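# Unload three sand cores from mould onto plywood

## Task

Remove three sand cores from the mould and place them lying on the plywood boards next to it, then release them: the long core with the rounded nose, plus the two upright bladed cores in the mould half on the robot's right side. The remaining two cores must stay upright in the mould.

## Robot and tools

Robot: two six-joint arms, left_arm and right_arm, each with a two-finger parallel gripper and a wrist camera. Calibrated bases in the scene frame: left_arm at (-0.041, +0.329, +0.029) m, quat_wxyz (+1.000, 0, 0, -0.012); right_arm at (-0.052, -0.233, +0.005) m, quat_wxyz (+1.000, 0, 0, -0.025). A two-camera stand is fixed to the floor behind the arms.

Frame: all printed hand positions (metres) and quaternions (wxyz) are in the scene frame. Its origin sits at table-top height, halfway between the nominal bases. +x points out over the table, +y toward left_arm, +z up. Arm names do not match left and right in the images. end_effector_position is the point between the finger pads, roughly 1 cm behind the tips. The fingers point along the gripper's +z and open and close along its y. Printed poses can be wrong by a few cm, more at long reach.

Joint order per arm, always: waist (joint1), shoulder (joint2), elbow (joint3), wrist pitch (joint4), wrist yaw (joint5), wrist roll (joint6). Stated ranges in rad: waist -2.618 to 3.054, shoulder 0.000 to 3.142, elbow 0.000 to 3.142, wrist pitch -1.571 to 1.571, wrist yaw -1.571 to 1.571, wrist roll -2.094 to 2.094. Real ends may differ by up to 0.059 (first four) or 0.124 (yaw, roll). A target past a stated end by more than that margin, and beyond the joint's current angle, gets the call refused. A joint driven to its real end reports "joint sent to its limit"; no such line does not prove more room.

A row is 14 numbers, always both arms: left_arm's six joint angles then its opening, then right_arm's six angles then its opening. Angles are absolute targets in radians (the same values as Joint positions), not offsets. Opening runs from -1 (closed) to +1 (fully open). To leave an arm as it is, repeat its Joint targets and its current tool command; 0 is itself an opening command.

execute_actions(actions, cameras): actions is a list of actions; each action is a list of up to 15 rows, one per 1/30 s step, so one action spans 0.5 s; a short list repeats its final row. Each step, a joint's target is held within a lead of its measured angle (0.339 rad for waist, shoulder, elbow; 2.2 for the wrist joints), and an arm's targets are pulled back if they would shift the gripper over 200 mm. Far goals therefore need several actions. Images come back only with an empty actions list or when cameras names them (["all"], a list of names, or []).

move(target, speed, blend, opening_speed, grip_force, blocking, cameras): target is one 14-number row or a list of up to 15 rows, all absolute joint angles plus openings, sharing one 10 s budget. Joints move together, so grippers trace curves, and paths do not avoid obstacles or the other arm. speed: rad/s for the joint with the largest travel, 0.004 to 12.57, default 0.5; one value or one per target. blend: rad, rounds corners of a list (0 stops at each). opening_speed: per second on the -1..+1 scale, at least 0.2; use it to close gently. grip_force: newtons per pad, 10 to 50, one value or one per arm; it persists; low values close slowly. blocking=false returns after about 0.5 s while the move continues; a new move replaces it. The first row's openings are sent at the start; later rows' openings are sent on arrival once everything rests. The result adds a "move:" line: done, off_target (resting more than 0.035 rad from target), moving, held, or fault, plus limits=held if steps were withheld.

wait(seconds, cameras): 0 to 3600 s, sends nothing; a running move keeps going and may end it early. stop(cameras): brakes the running move. zoom_image(camera, region): region [x0, y0, x1, y1] pixels of that camera's newest image, at most 504 by 504. read_manual(section): licence text only. finished_scene(scene): ends the current scene (give its number); make no other call after it in that reply.

Cameras, all 896x504: cam_head_left, cam_head_right, cam_high, cam_low, cam_left_wrist, cam_right_wrist.

Results: Joint positions and Joint velocities list each arm's joints (rad, rad/s) then the pad gap (m; 0.094 is fully open); "within noise" means at rest. Joint targets shows what joints are being driven toward now. Tool commands shows gripper commands. grip_measured is finger opening on the command scale; it tracks the command even past first contact, so it does not reveal touching. Joint torques follow joint order, positive toward larger angles, with offsets and noise; joints 1 to 3 wrap at ±28 N m. Execute_actions results also list joint positions at some steps. "joint command not followed" means the clearance check altered targets. Motor temperatures: MOTOR HOT from 75 °C; at 90 °C an over-temperature fault folds that arm and it stays idle; at 100 °C it collapses. Holding loads at full stretch or pushing toward unreachable poses heats motors.

Gripping: pads squeeze about 50 to 64 N at full force. Grip force rises sharply a little below the contact reading. To release, command an opening well above grip_measured. The scene keeps running while you think; the robot holds its last command.

Avoid: dropping cores or letting go while they still move, slamming or hitting fixtures or heavy things, hard pushes, arms pressing on each other or one gripper closing on the other's fingers, strain on the wrist-camera cable (its contact counts as the hand touching), and anything falling or being left off the table, which fails the task. Loose objects may get a brief nudge now and then. Arm stops of any kind are costly.

Each tool is called after "Request:" in YAML: its name, and indented under it one key for each argument.

## Session

Request:
execute_actions:
  actions: []

Scene clock: 0.00 s.
left_arm: end_effector_position=(+0.2182, +0.1550, +0.1665) grip_measured=+1.000 end_effector_quat_wxyz=(+0.329, +0.069, +0.922, -0.191) | right_arm: end_effector_position=(+0.2790, -0.2049, +0.2130) grip_measured=+1.000 end_effector_quat_wxyz=(+0.443, -0.072, +0.894, -0.005)
Joint positions: left_arm=[-0.559 1.041 0.693 -0.442 0.014 -0.439 0.094] | right_arm=[0.148 1.026 0.862 -0.489 0.023 -0.075 0.094]
Joint velocities: within noise
Joint torques (N m): no reading
Motor temperatures (°C): left_arm=[24 37 36 35 24 24 26] | right_arm=[25 33 36 33 22 26 23]
Heat: left arm: 37 °C; right arm: 36 °C.
Joint targets: left_arm=[-0.559 1.040 0.700 -0.444 0.013 -0.438] | right_arm=[0.148 1.025 0.871 -0.490 0.023 -0.074]
Tool commands: left_gripper/opening=+1.0 right_gripper/opening=+1.0

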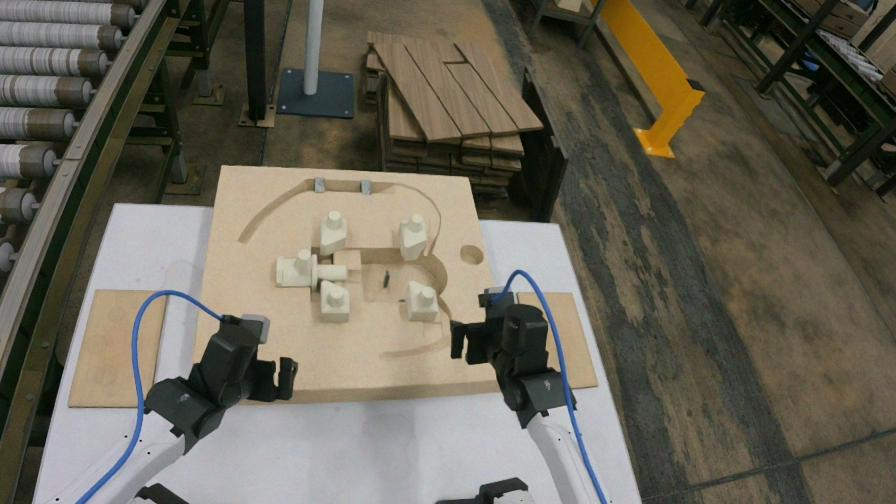

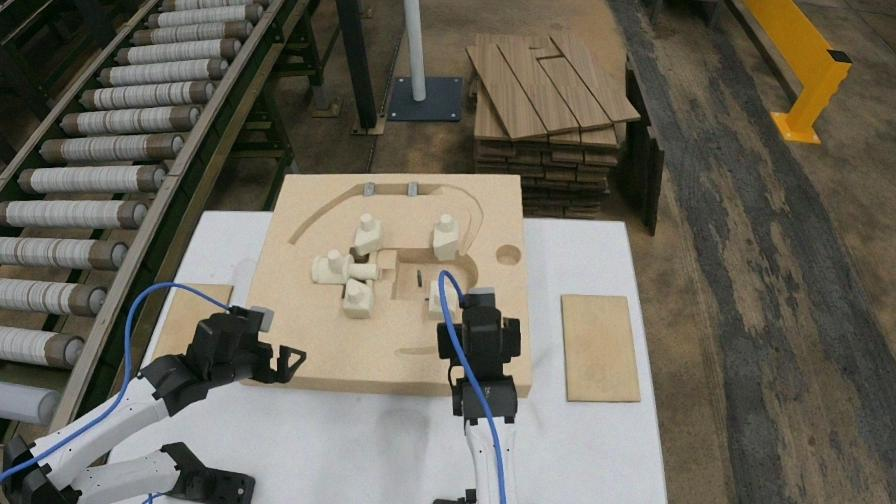

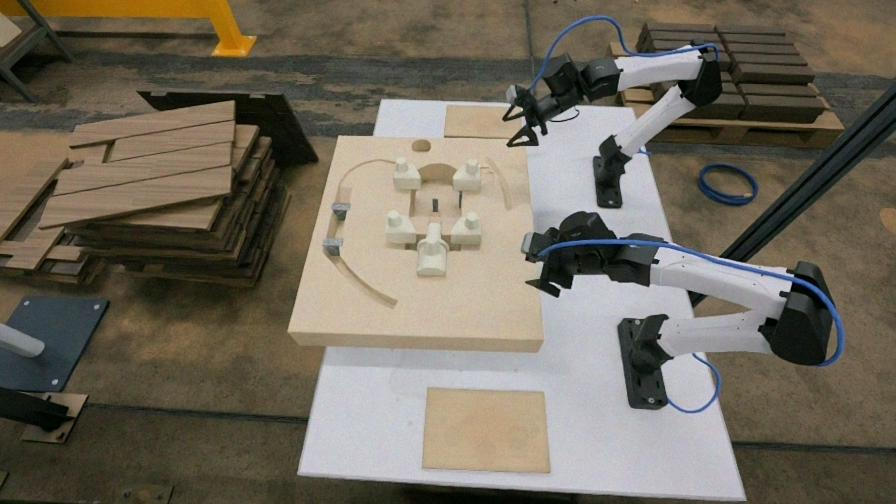

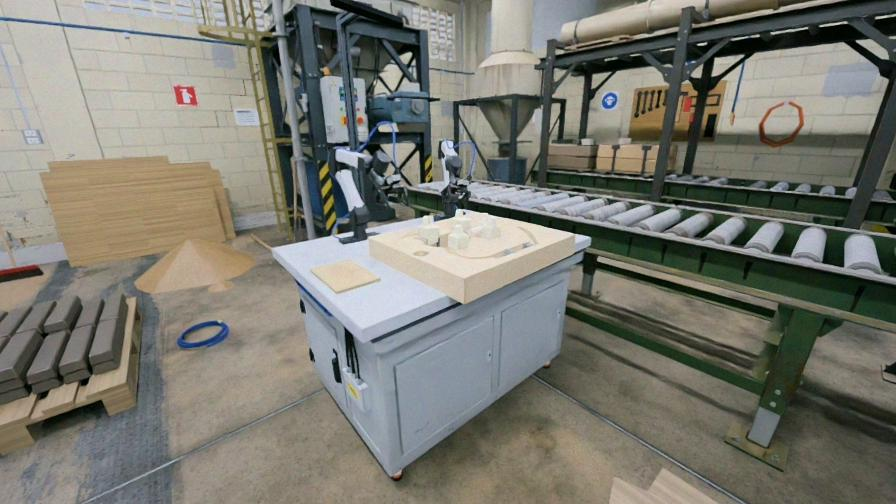

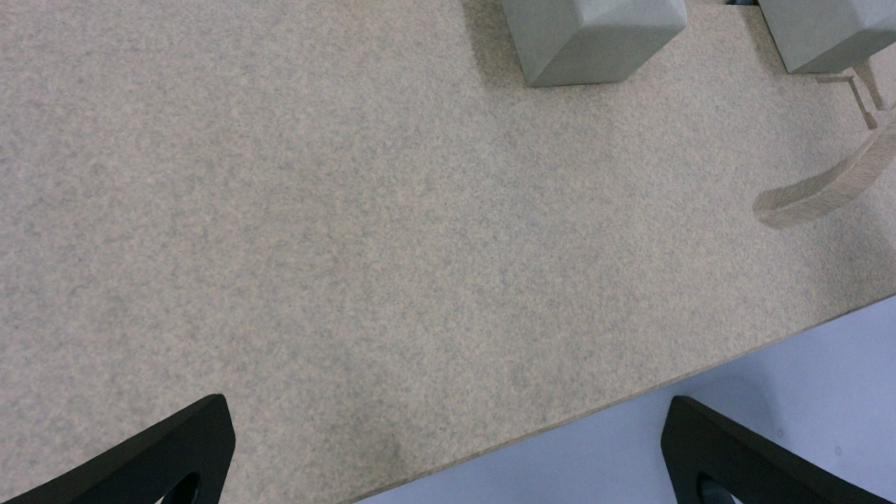

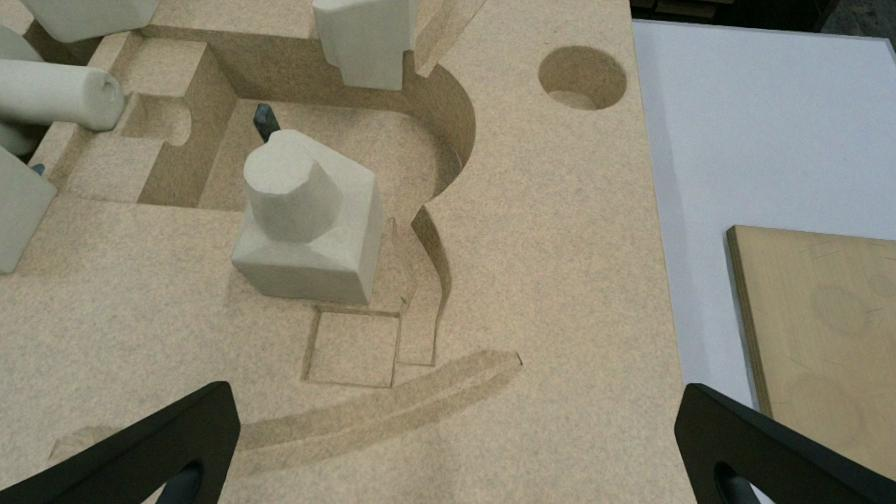

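Request:
zoom_image:
  camera: "cam_high"
  region: [280, 90, 580, 360]

Request:
zoom_image:
  camera: "cam_head_left"
  region: [190, 160, 510, 400]

Request:
zoom_image:
  camera: "cam_low"
  region: [300, 180, 600, 310]

Scaled by 1.680 from the camera's image (finer frame: 1280x720).

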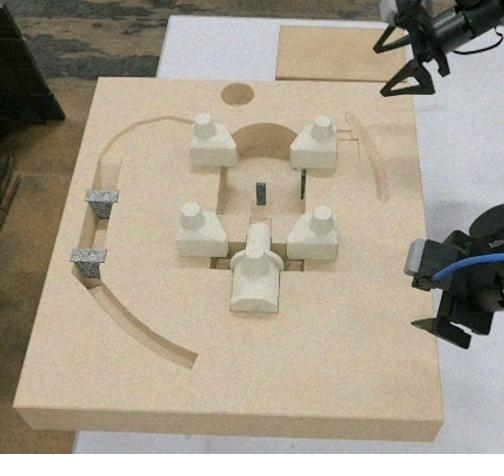

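Scaled by 1.575 from the camera's image (finer frame: 1280x720).

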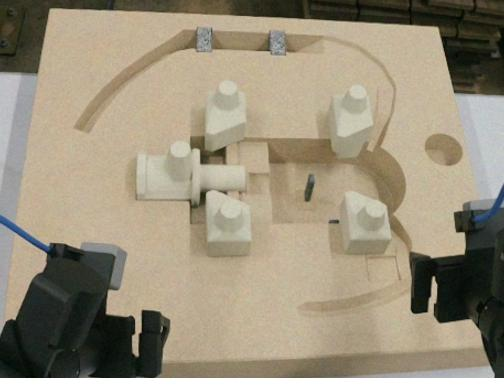

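Scaled by 1.680 from the camera's image (finer frame: 1280x720).

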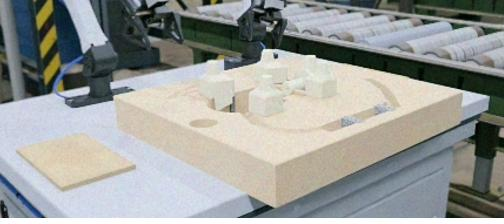

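Request:
move:
  target: [-0.545,1.954,2.068,-1.248,0,0,1, 0.284,1.925,2.131,-1.34,0,0,1]
  speed: 1.0
  cameras: ["cam_left_wrist","cam_right_wrist","cam_head_left","cam_head_right","cam_high"]

Scene clock: 56.97 s.
left_arm: end_effector_position=(+0.3413, +0.0786, +0.2479) grip_measured=+1.000 end_effector_quat_wxyz=(+0.204, +0.271, +0.938, -0.069) | right_arm: end_effector_position=(+0.3791, -0.1344, +0.2513) grip_measured=+1.000 end_effector_quat_wxyz=(+0.220, -0.117, +0.968, +0.018)
Joint positions: left_arm=[-0.55 1.937 2.037 -1.236 0.014 -0.014 0.094] | right_arm=[0.28 1.907 2.107 -1.327 0.012 -0.013 0.094]
Joint torques (N m): left_arm=[0.4 -7.94 10.33 1.12 -0.05 0.15] | right_arm=[0.72 -8.96 7.72 0.99 -0.15 0.06]
Motor temperatures (°C): left_arm=[24 37 45 37 23 23 25] | right_arm=[25 33 42 38 22 26 22]
Heat: left arm: 45 °C; right arm: 42 °C.
Joint targets: left_arm=[-0.545 1.954 2.068 -1.248 0.000 0.000] | right_arm=[0.284 1.925 2.131 -1.340 0.000 0.000]
move: done
Images, in order (width x height): cam_head_left 896x504, cam_head_right 896x504, cam_high 896x504, cam_left_wrist 896x504, cam_right_wrist 896x504.

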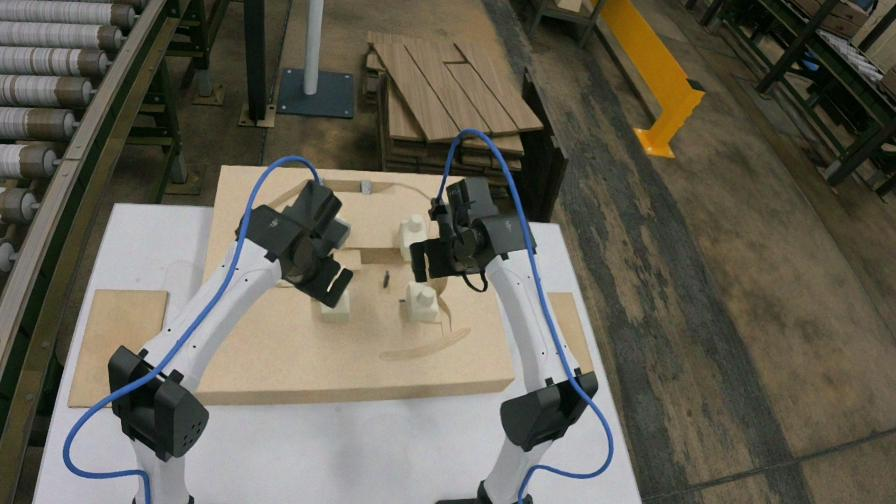

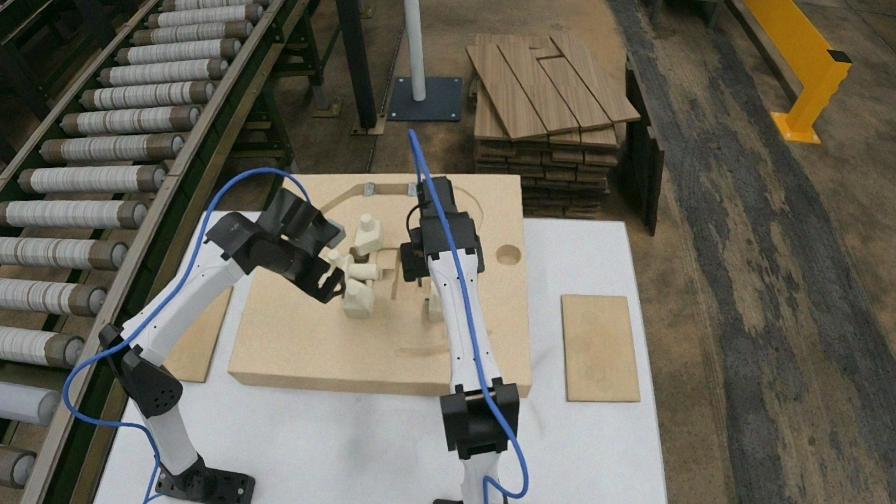

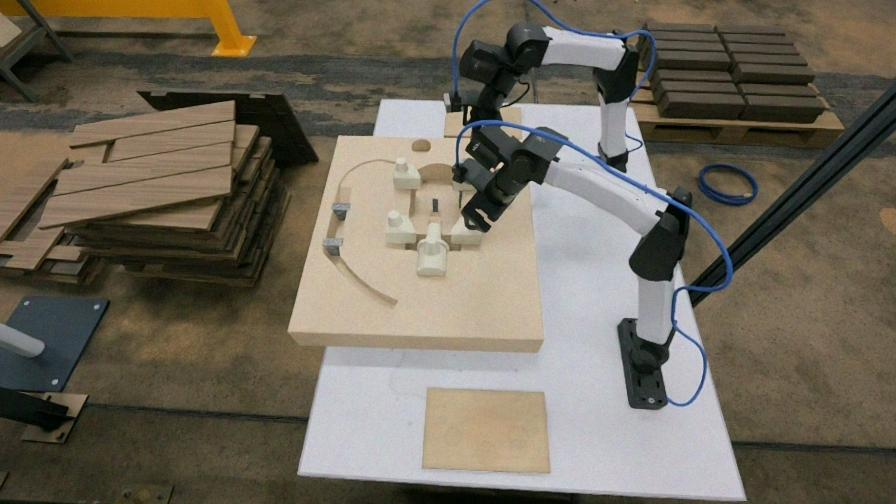

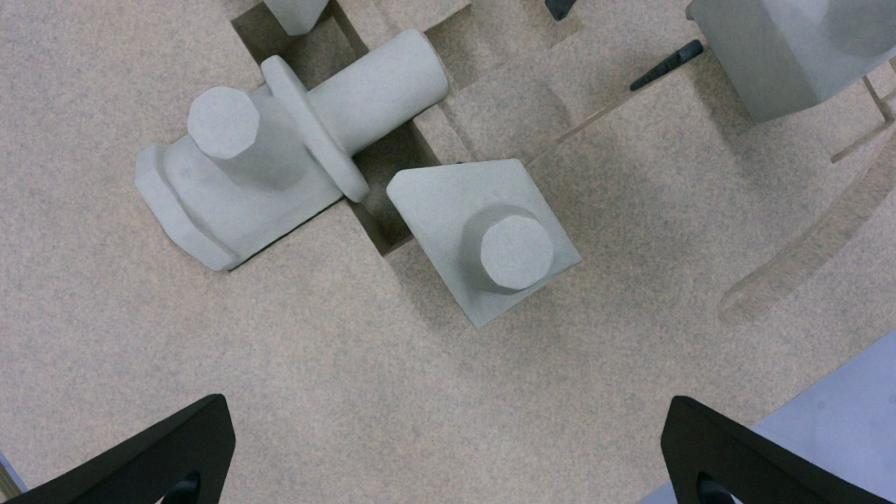

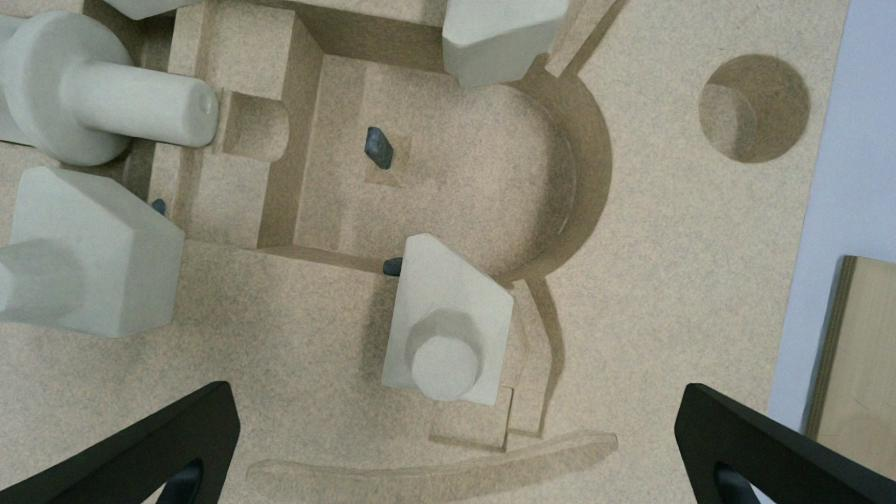

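Request:
zoom_image:
  camera: "cam_right_wrist"
  region: [300, 0, 660, 470]

Request:
zoom_image:
  camera: "cam_left_wrist"
  region: [110, 0, 610, 350]

Request:
zoom_image:
  camera: "cam_head_left"
  region: [340, 190, 480, 350]

Scaled by 1.072 from the camera's image (finer frame: 1280x720).

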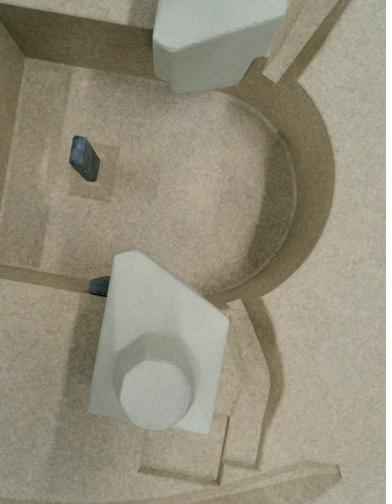

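Scaled by 1.008 from the camera's image (finer frame: 1280x720).

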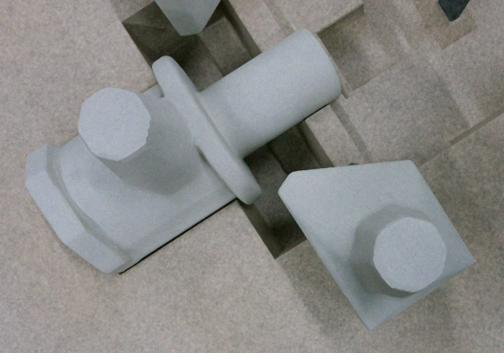

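Scaled by 3.150 from the camera's image (finer frame: 1280x720).

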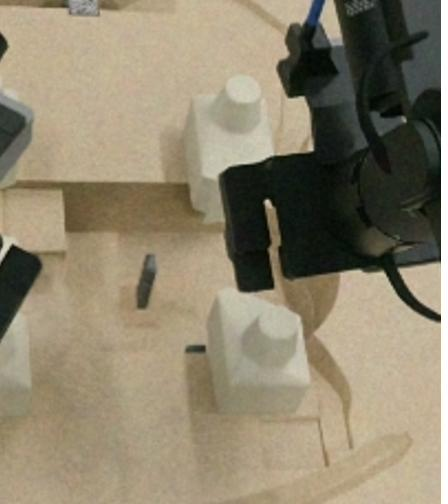

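Request:
move:
  target: [-0.487,2.204,2.164,-0.983,-0.284,-0.43,1, 0.268,1.918,1.944,-1.248,0,0.2,1]
  speed: 0.8
  cameras: ["cam_left_wrist","cam_right_wrist","cam_head_left","cam_high"]

Scene clock: 156.13 s.
left_arm: end_effector_position=(+0.4537, +0.1035, +0.1938) grip_measured=+1.000 end_effector_quat_wxyz=(+0.286, +0.011, +0.958, +0.000) | right_arm: end_effector_position=(+0.3725, -0.1393, +0.2060) grip_measured=+1.000 end_effector_quat_wxyz=(+0.172, -0.017, +0.984, +0.030)
Joint positions: left_arm=[-0.488 2.189 2.134 -0.993 -0.266 -0.417 0.094] | right_arm=[0.273 1.907 1.953 -1.265 0.012 0.187 0.094]
Joint torques (N m): left_arm=[-0.03 -10.37 10.69 1.37 -0.26 -0.06] | right_arm=[-0.16 -9.91 5.56 1.11 -0.12 0.09]
Motor temperatures (°C): left_arm=[24 47 48 35 23 23 25] | right_arm=[25 39 44 35 21 25 22]
Heat: left arm: 48 °C; right arm: 44 °C.
Joint targets: left_arm=[-0.487 2.204 2.164 -0.983 -0.284 -0.430] | right_arm=[0.268 1.918 1.944 -1.248 0.000 0.200]
move: done
Images, in order (width x height): cam_head_left 896x504, cam_high 896x504, cam_left_wrist 896x504, cam_right_wrist 896x504.

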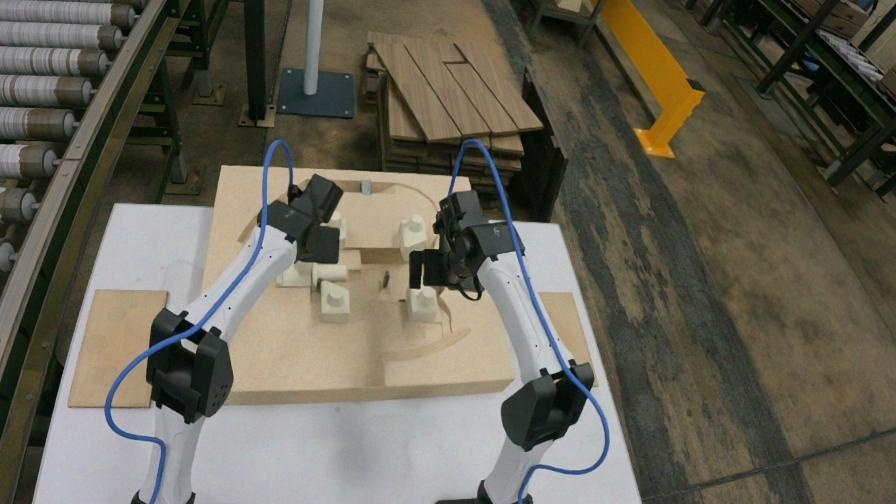

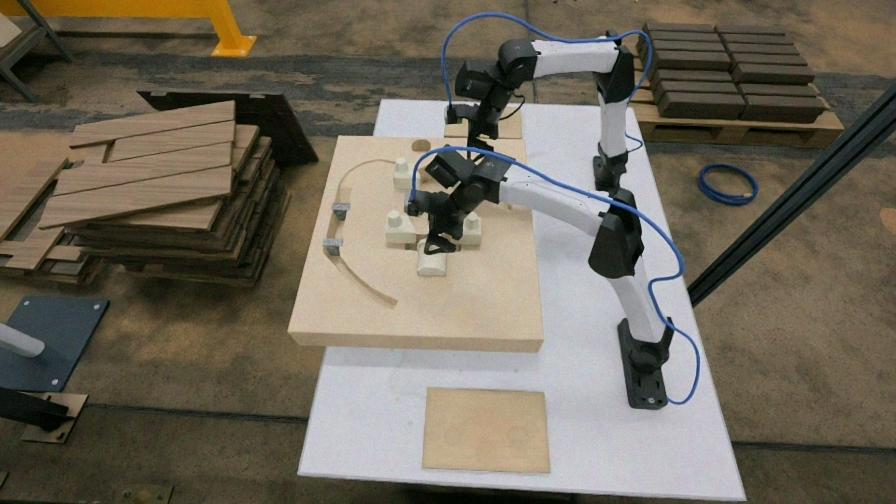

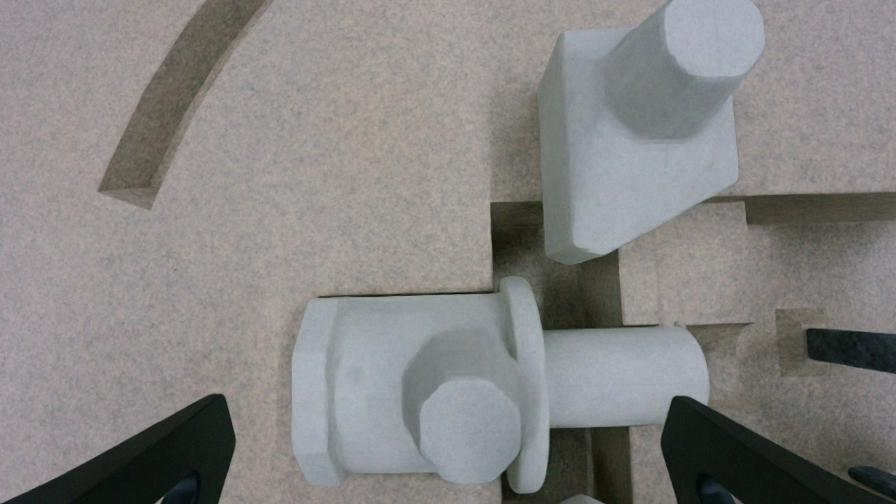

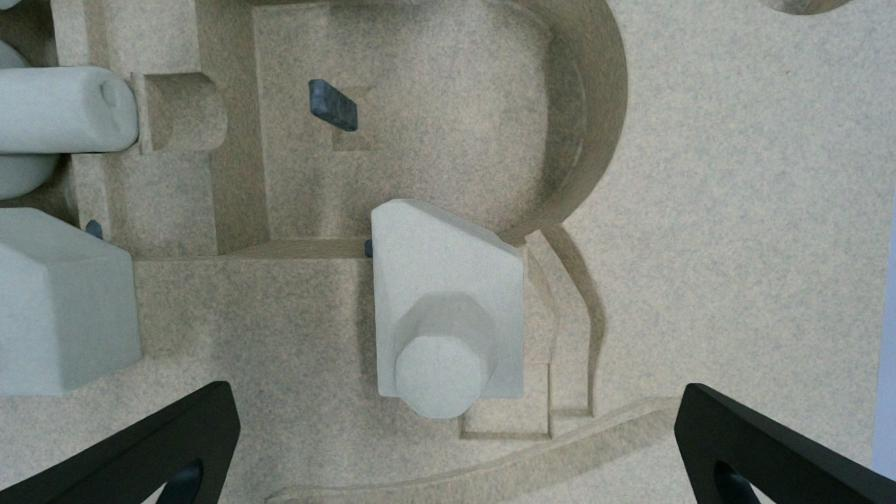

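Request:
move:
  target: [-0.5035,2.1756,1.931,-0.778,-0.284,-0.43,1, 0.274,1.8876,1.5506,-0.885,0,0.2,1]
  speed: 0.4
  cameras: ["cam_left_wrist","cam_right_wrist"]

Scene clock: 171.47 s.
left_arm: end_effector_position=(+0.4585, +0.0942, +0.1499) grip_measured=+1.000 end_effector_quat_wxyz=(+0.294, +0.014, +0.956, -0.005) | right_arm: end_effector_position=(+0.3736, -0.1390, +0.1050) grip_measured=+1.000 end_effector_quat_wxyz=(+0.156, -0.017, +0.987, +0.027)
Joint positions: left_arm=[-0.498 2.189 1.949 -0.789 -0.267 -0.417 0.094] | right_arm=[0.273 1.907 1.559 -0.904 0.012 0.187 0.094]
Joint torques (N m): left_arm=[-0.61 -12.94 6.49 1.41 -0.24 -0.1] | right_arm=[0.44 -13.09 5.75 1.07 -0.15 0.07]
Heat: left arm: 51 °C; right arm: 42 °C.
Joint targets: left_arm=[-0.503 2.176 1.931 -0.778 -0.284 -0.430] | right_arm=[0.274 1.888 1.551 -0.885 0.000 0.200]
move: done

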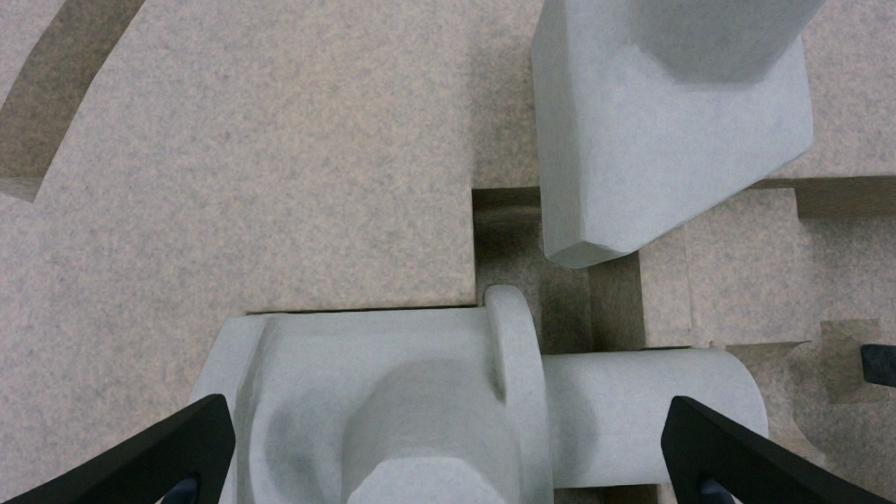

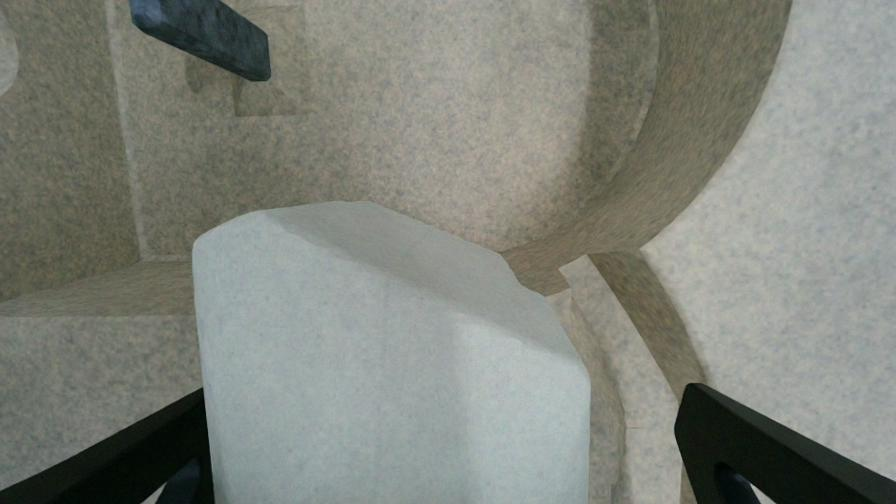

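Request:
move:
  target:
    - [-0.511,2.148,1.888,-0.763,-0.284,-0.43,1, 0.293,1.8876,1.5506,-0.885,0,0.2,1]
    - [-0.511,2.148,1.888,-0.763,-0.284,-0.43,-1, 0.293,1.8876,1.5506,-0.885,0,0.2,-1]
  speed: 0.4
  grip_force: 30
  cameras: ["cam_left_wrist","cam_right_wrist"]

Scene clock: 181.87 s.
left_arm: end_effector_position=(+0.4518, +0.0940, +0.1436) grip_measured=-0.006 end_effector_quat_wxyz=(+0.291, +0.018, +0.957, +0.000) | right_arm: end_effector_position=(+0.3721, -0.1313, +0.1050) grip_measured=+0.187 end_effector_quat_wxyz=(+0.156, -0.026, +0.987, +0.029)
Joint positions: left_arm=[-0.508 2.175 1.907 -0.774 -0.277 -0.42 0.047] | right_arm=[0.29 1.907 1.559 -0.903 0.01 0.187 0.056]
Joint torques (N m): left_arm=[-0.44 -14 6.35 1.4 -0.15 -0.08] | right_arm=[0.62 -13.29 5.75 1.09 -0.11 0.04]
Motor temperatures (°C): left_arm=[24 55 48 35 23 23 25] | right_arm=[25 41 41 34 21 25 22]
Heat: left arm: 55 °C; right arm: 41 °C.
Joint targets: left_arm=[-0.511 2.148 1.888 -0.763 -0.284 -0.430] | right_arm=[0.293 1.888 1.551 -0.885 0.000 0.200]
grip_force (N): 30, 30
move: done

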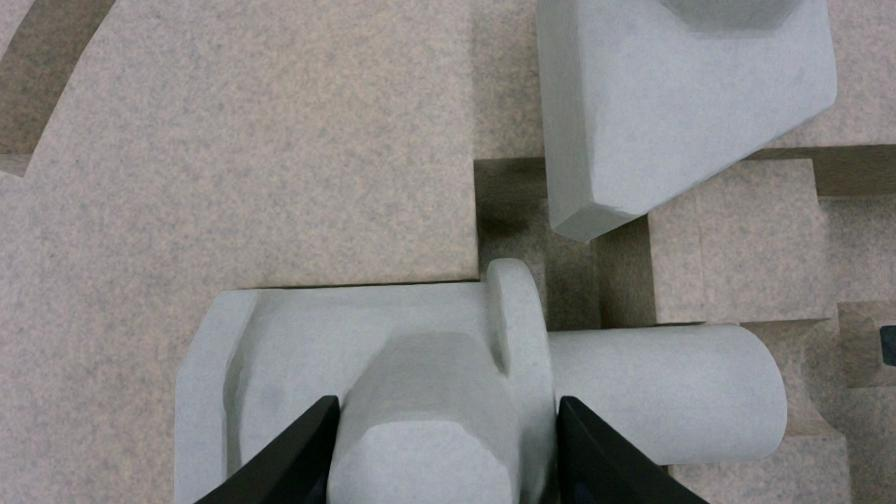

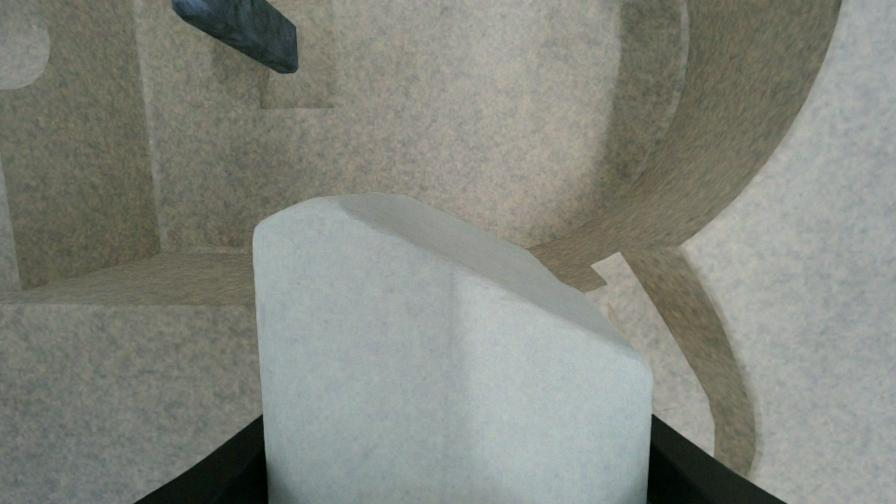

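Request:
move:
  target:
    - [-0.511,2.160,2.065,-0.928,-0.284,-0.43,-1, 0.293,1.8876,1.741,-1.0755,0,0.2,-1]
    - [-0.511,2.216,2.320,-1.126,-0.284,-0.43,-1, 0.293,1.906,1.886,-1.202,0,0.2,-1]
  speed: 0.3
  blend: 0.05
  cameras: ["cam_left_wrist","cam_right_wrist","cam_head_left","cam_head_right","cam_high","cam_low"]

Scene clock: 190.03 s.
left_arm: end_effector_position=(+0.4414, +0.0969, +0.1831) grip_measured=-0.023 end_effector_quat_wxyz=(+0.241, +0.016, +0.970, +0.013) | right_arm: end_effector_position=(+0.3644, -0.1331, +0.1759) grip_measured=+0.181 end_effector_quat_wxyz=(+0.146, -0.026, +0.989, +0.027)
Joint positions: left_arm=[-0.506 2.268 2.268 -1.15 -0.254 -0.442 0.046] | right_arm=[0.29 1.907 1.847 -1.214 0.01 0.187 0.055]
Joint torques (N m): left_arm=[-0.73 -16.39 12.44 1.34 -0.38 0.11] | right_arm=[0.58 -11.25 9.33 0.98 -0.11 0.08]
Motor temperatures (°C): left_arm=[24 59 47 35 23 23 25] | right_arm=[25 42 41 34 21 25 22]
Heat: left arm: 59 °C; right arm: 42 °C.
Joint targets: left_arm=[-0.511 2.216 2.320 -1.126 -0.284 -0.430] | right_arm=[0.293 1.906 1.886 -1.202 0.000 0.200]
grip_force (N): 30, 30
move: off_target (left_arm, right_arm); left_arm: the shoulder is farthest, 0.052 rad from its target; right_arm: the elbow is farthest, 0.039 rad from its target

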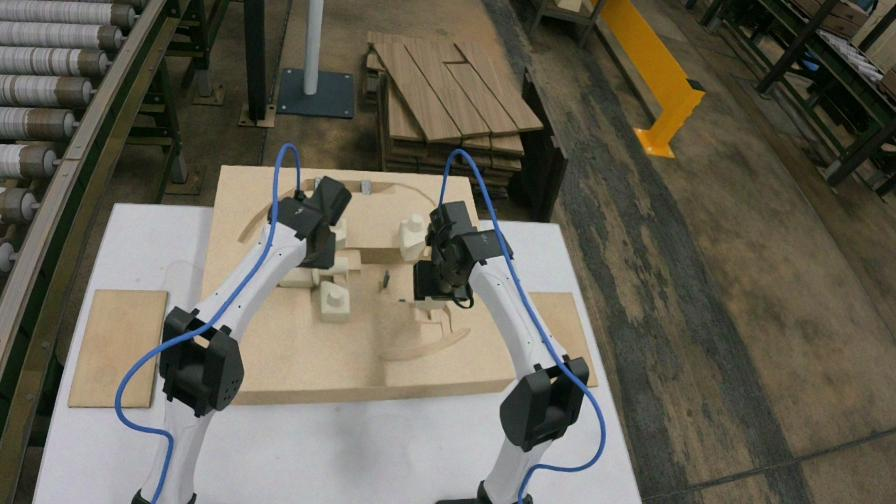

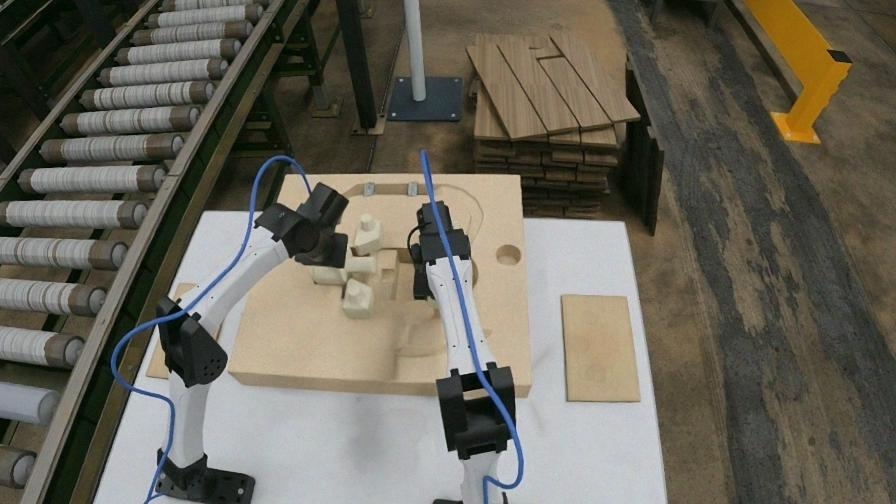

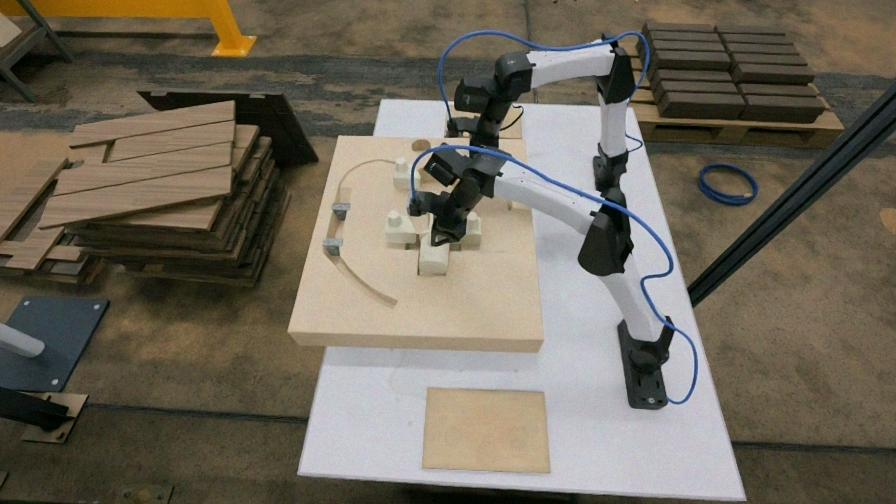

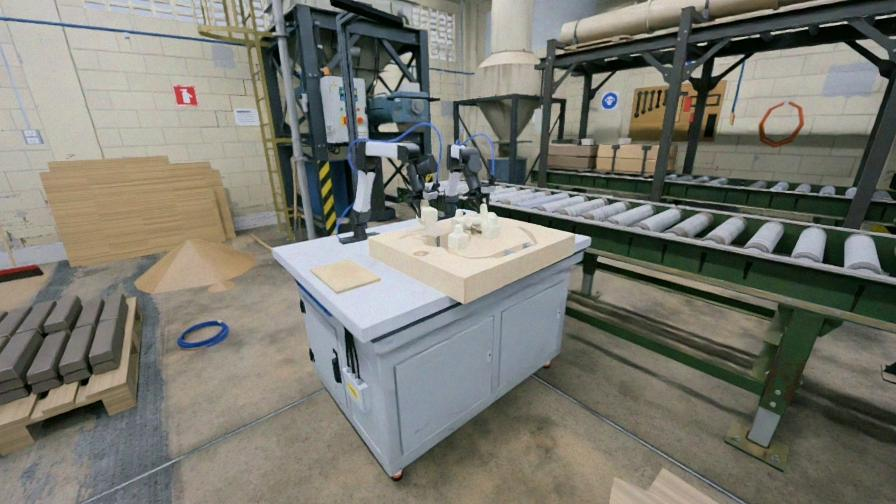

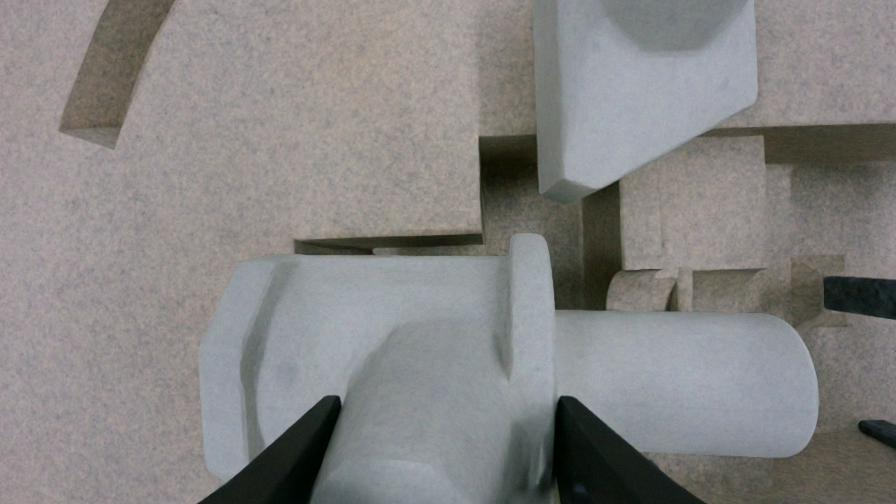

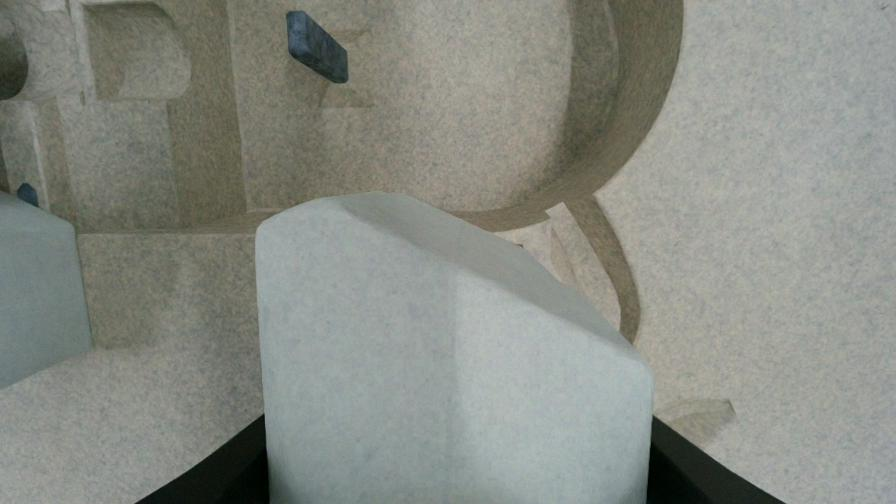

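Request:
zoom_image:
  camera: "cam_low"
  region: [380, 170, 530, 260]

Request:
zoom_image:
  camera: "cam_head_left"
  region: [260, 190, 500, 340]

Request:
zoom_image:
  camera: "cam_high"
  region: [370, 100, 530, 290]

Scaled by 3.360 from the camera's image (finer frame: 1280x720).

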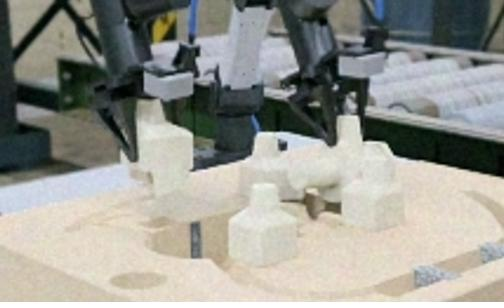

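Scaled by 2.100 from the camera's image (finer frame: 1280x720).

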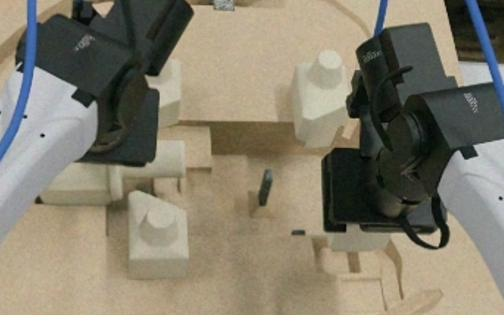

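Scaled by 2.653 from the camera's image (finer frame: 1280x720).

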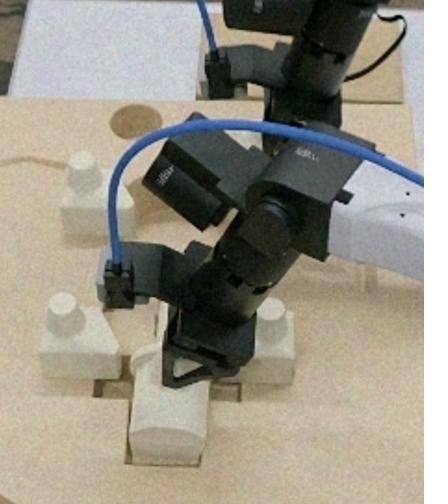

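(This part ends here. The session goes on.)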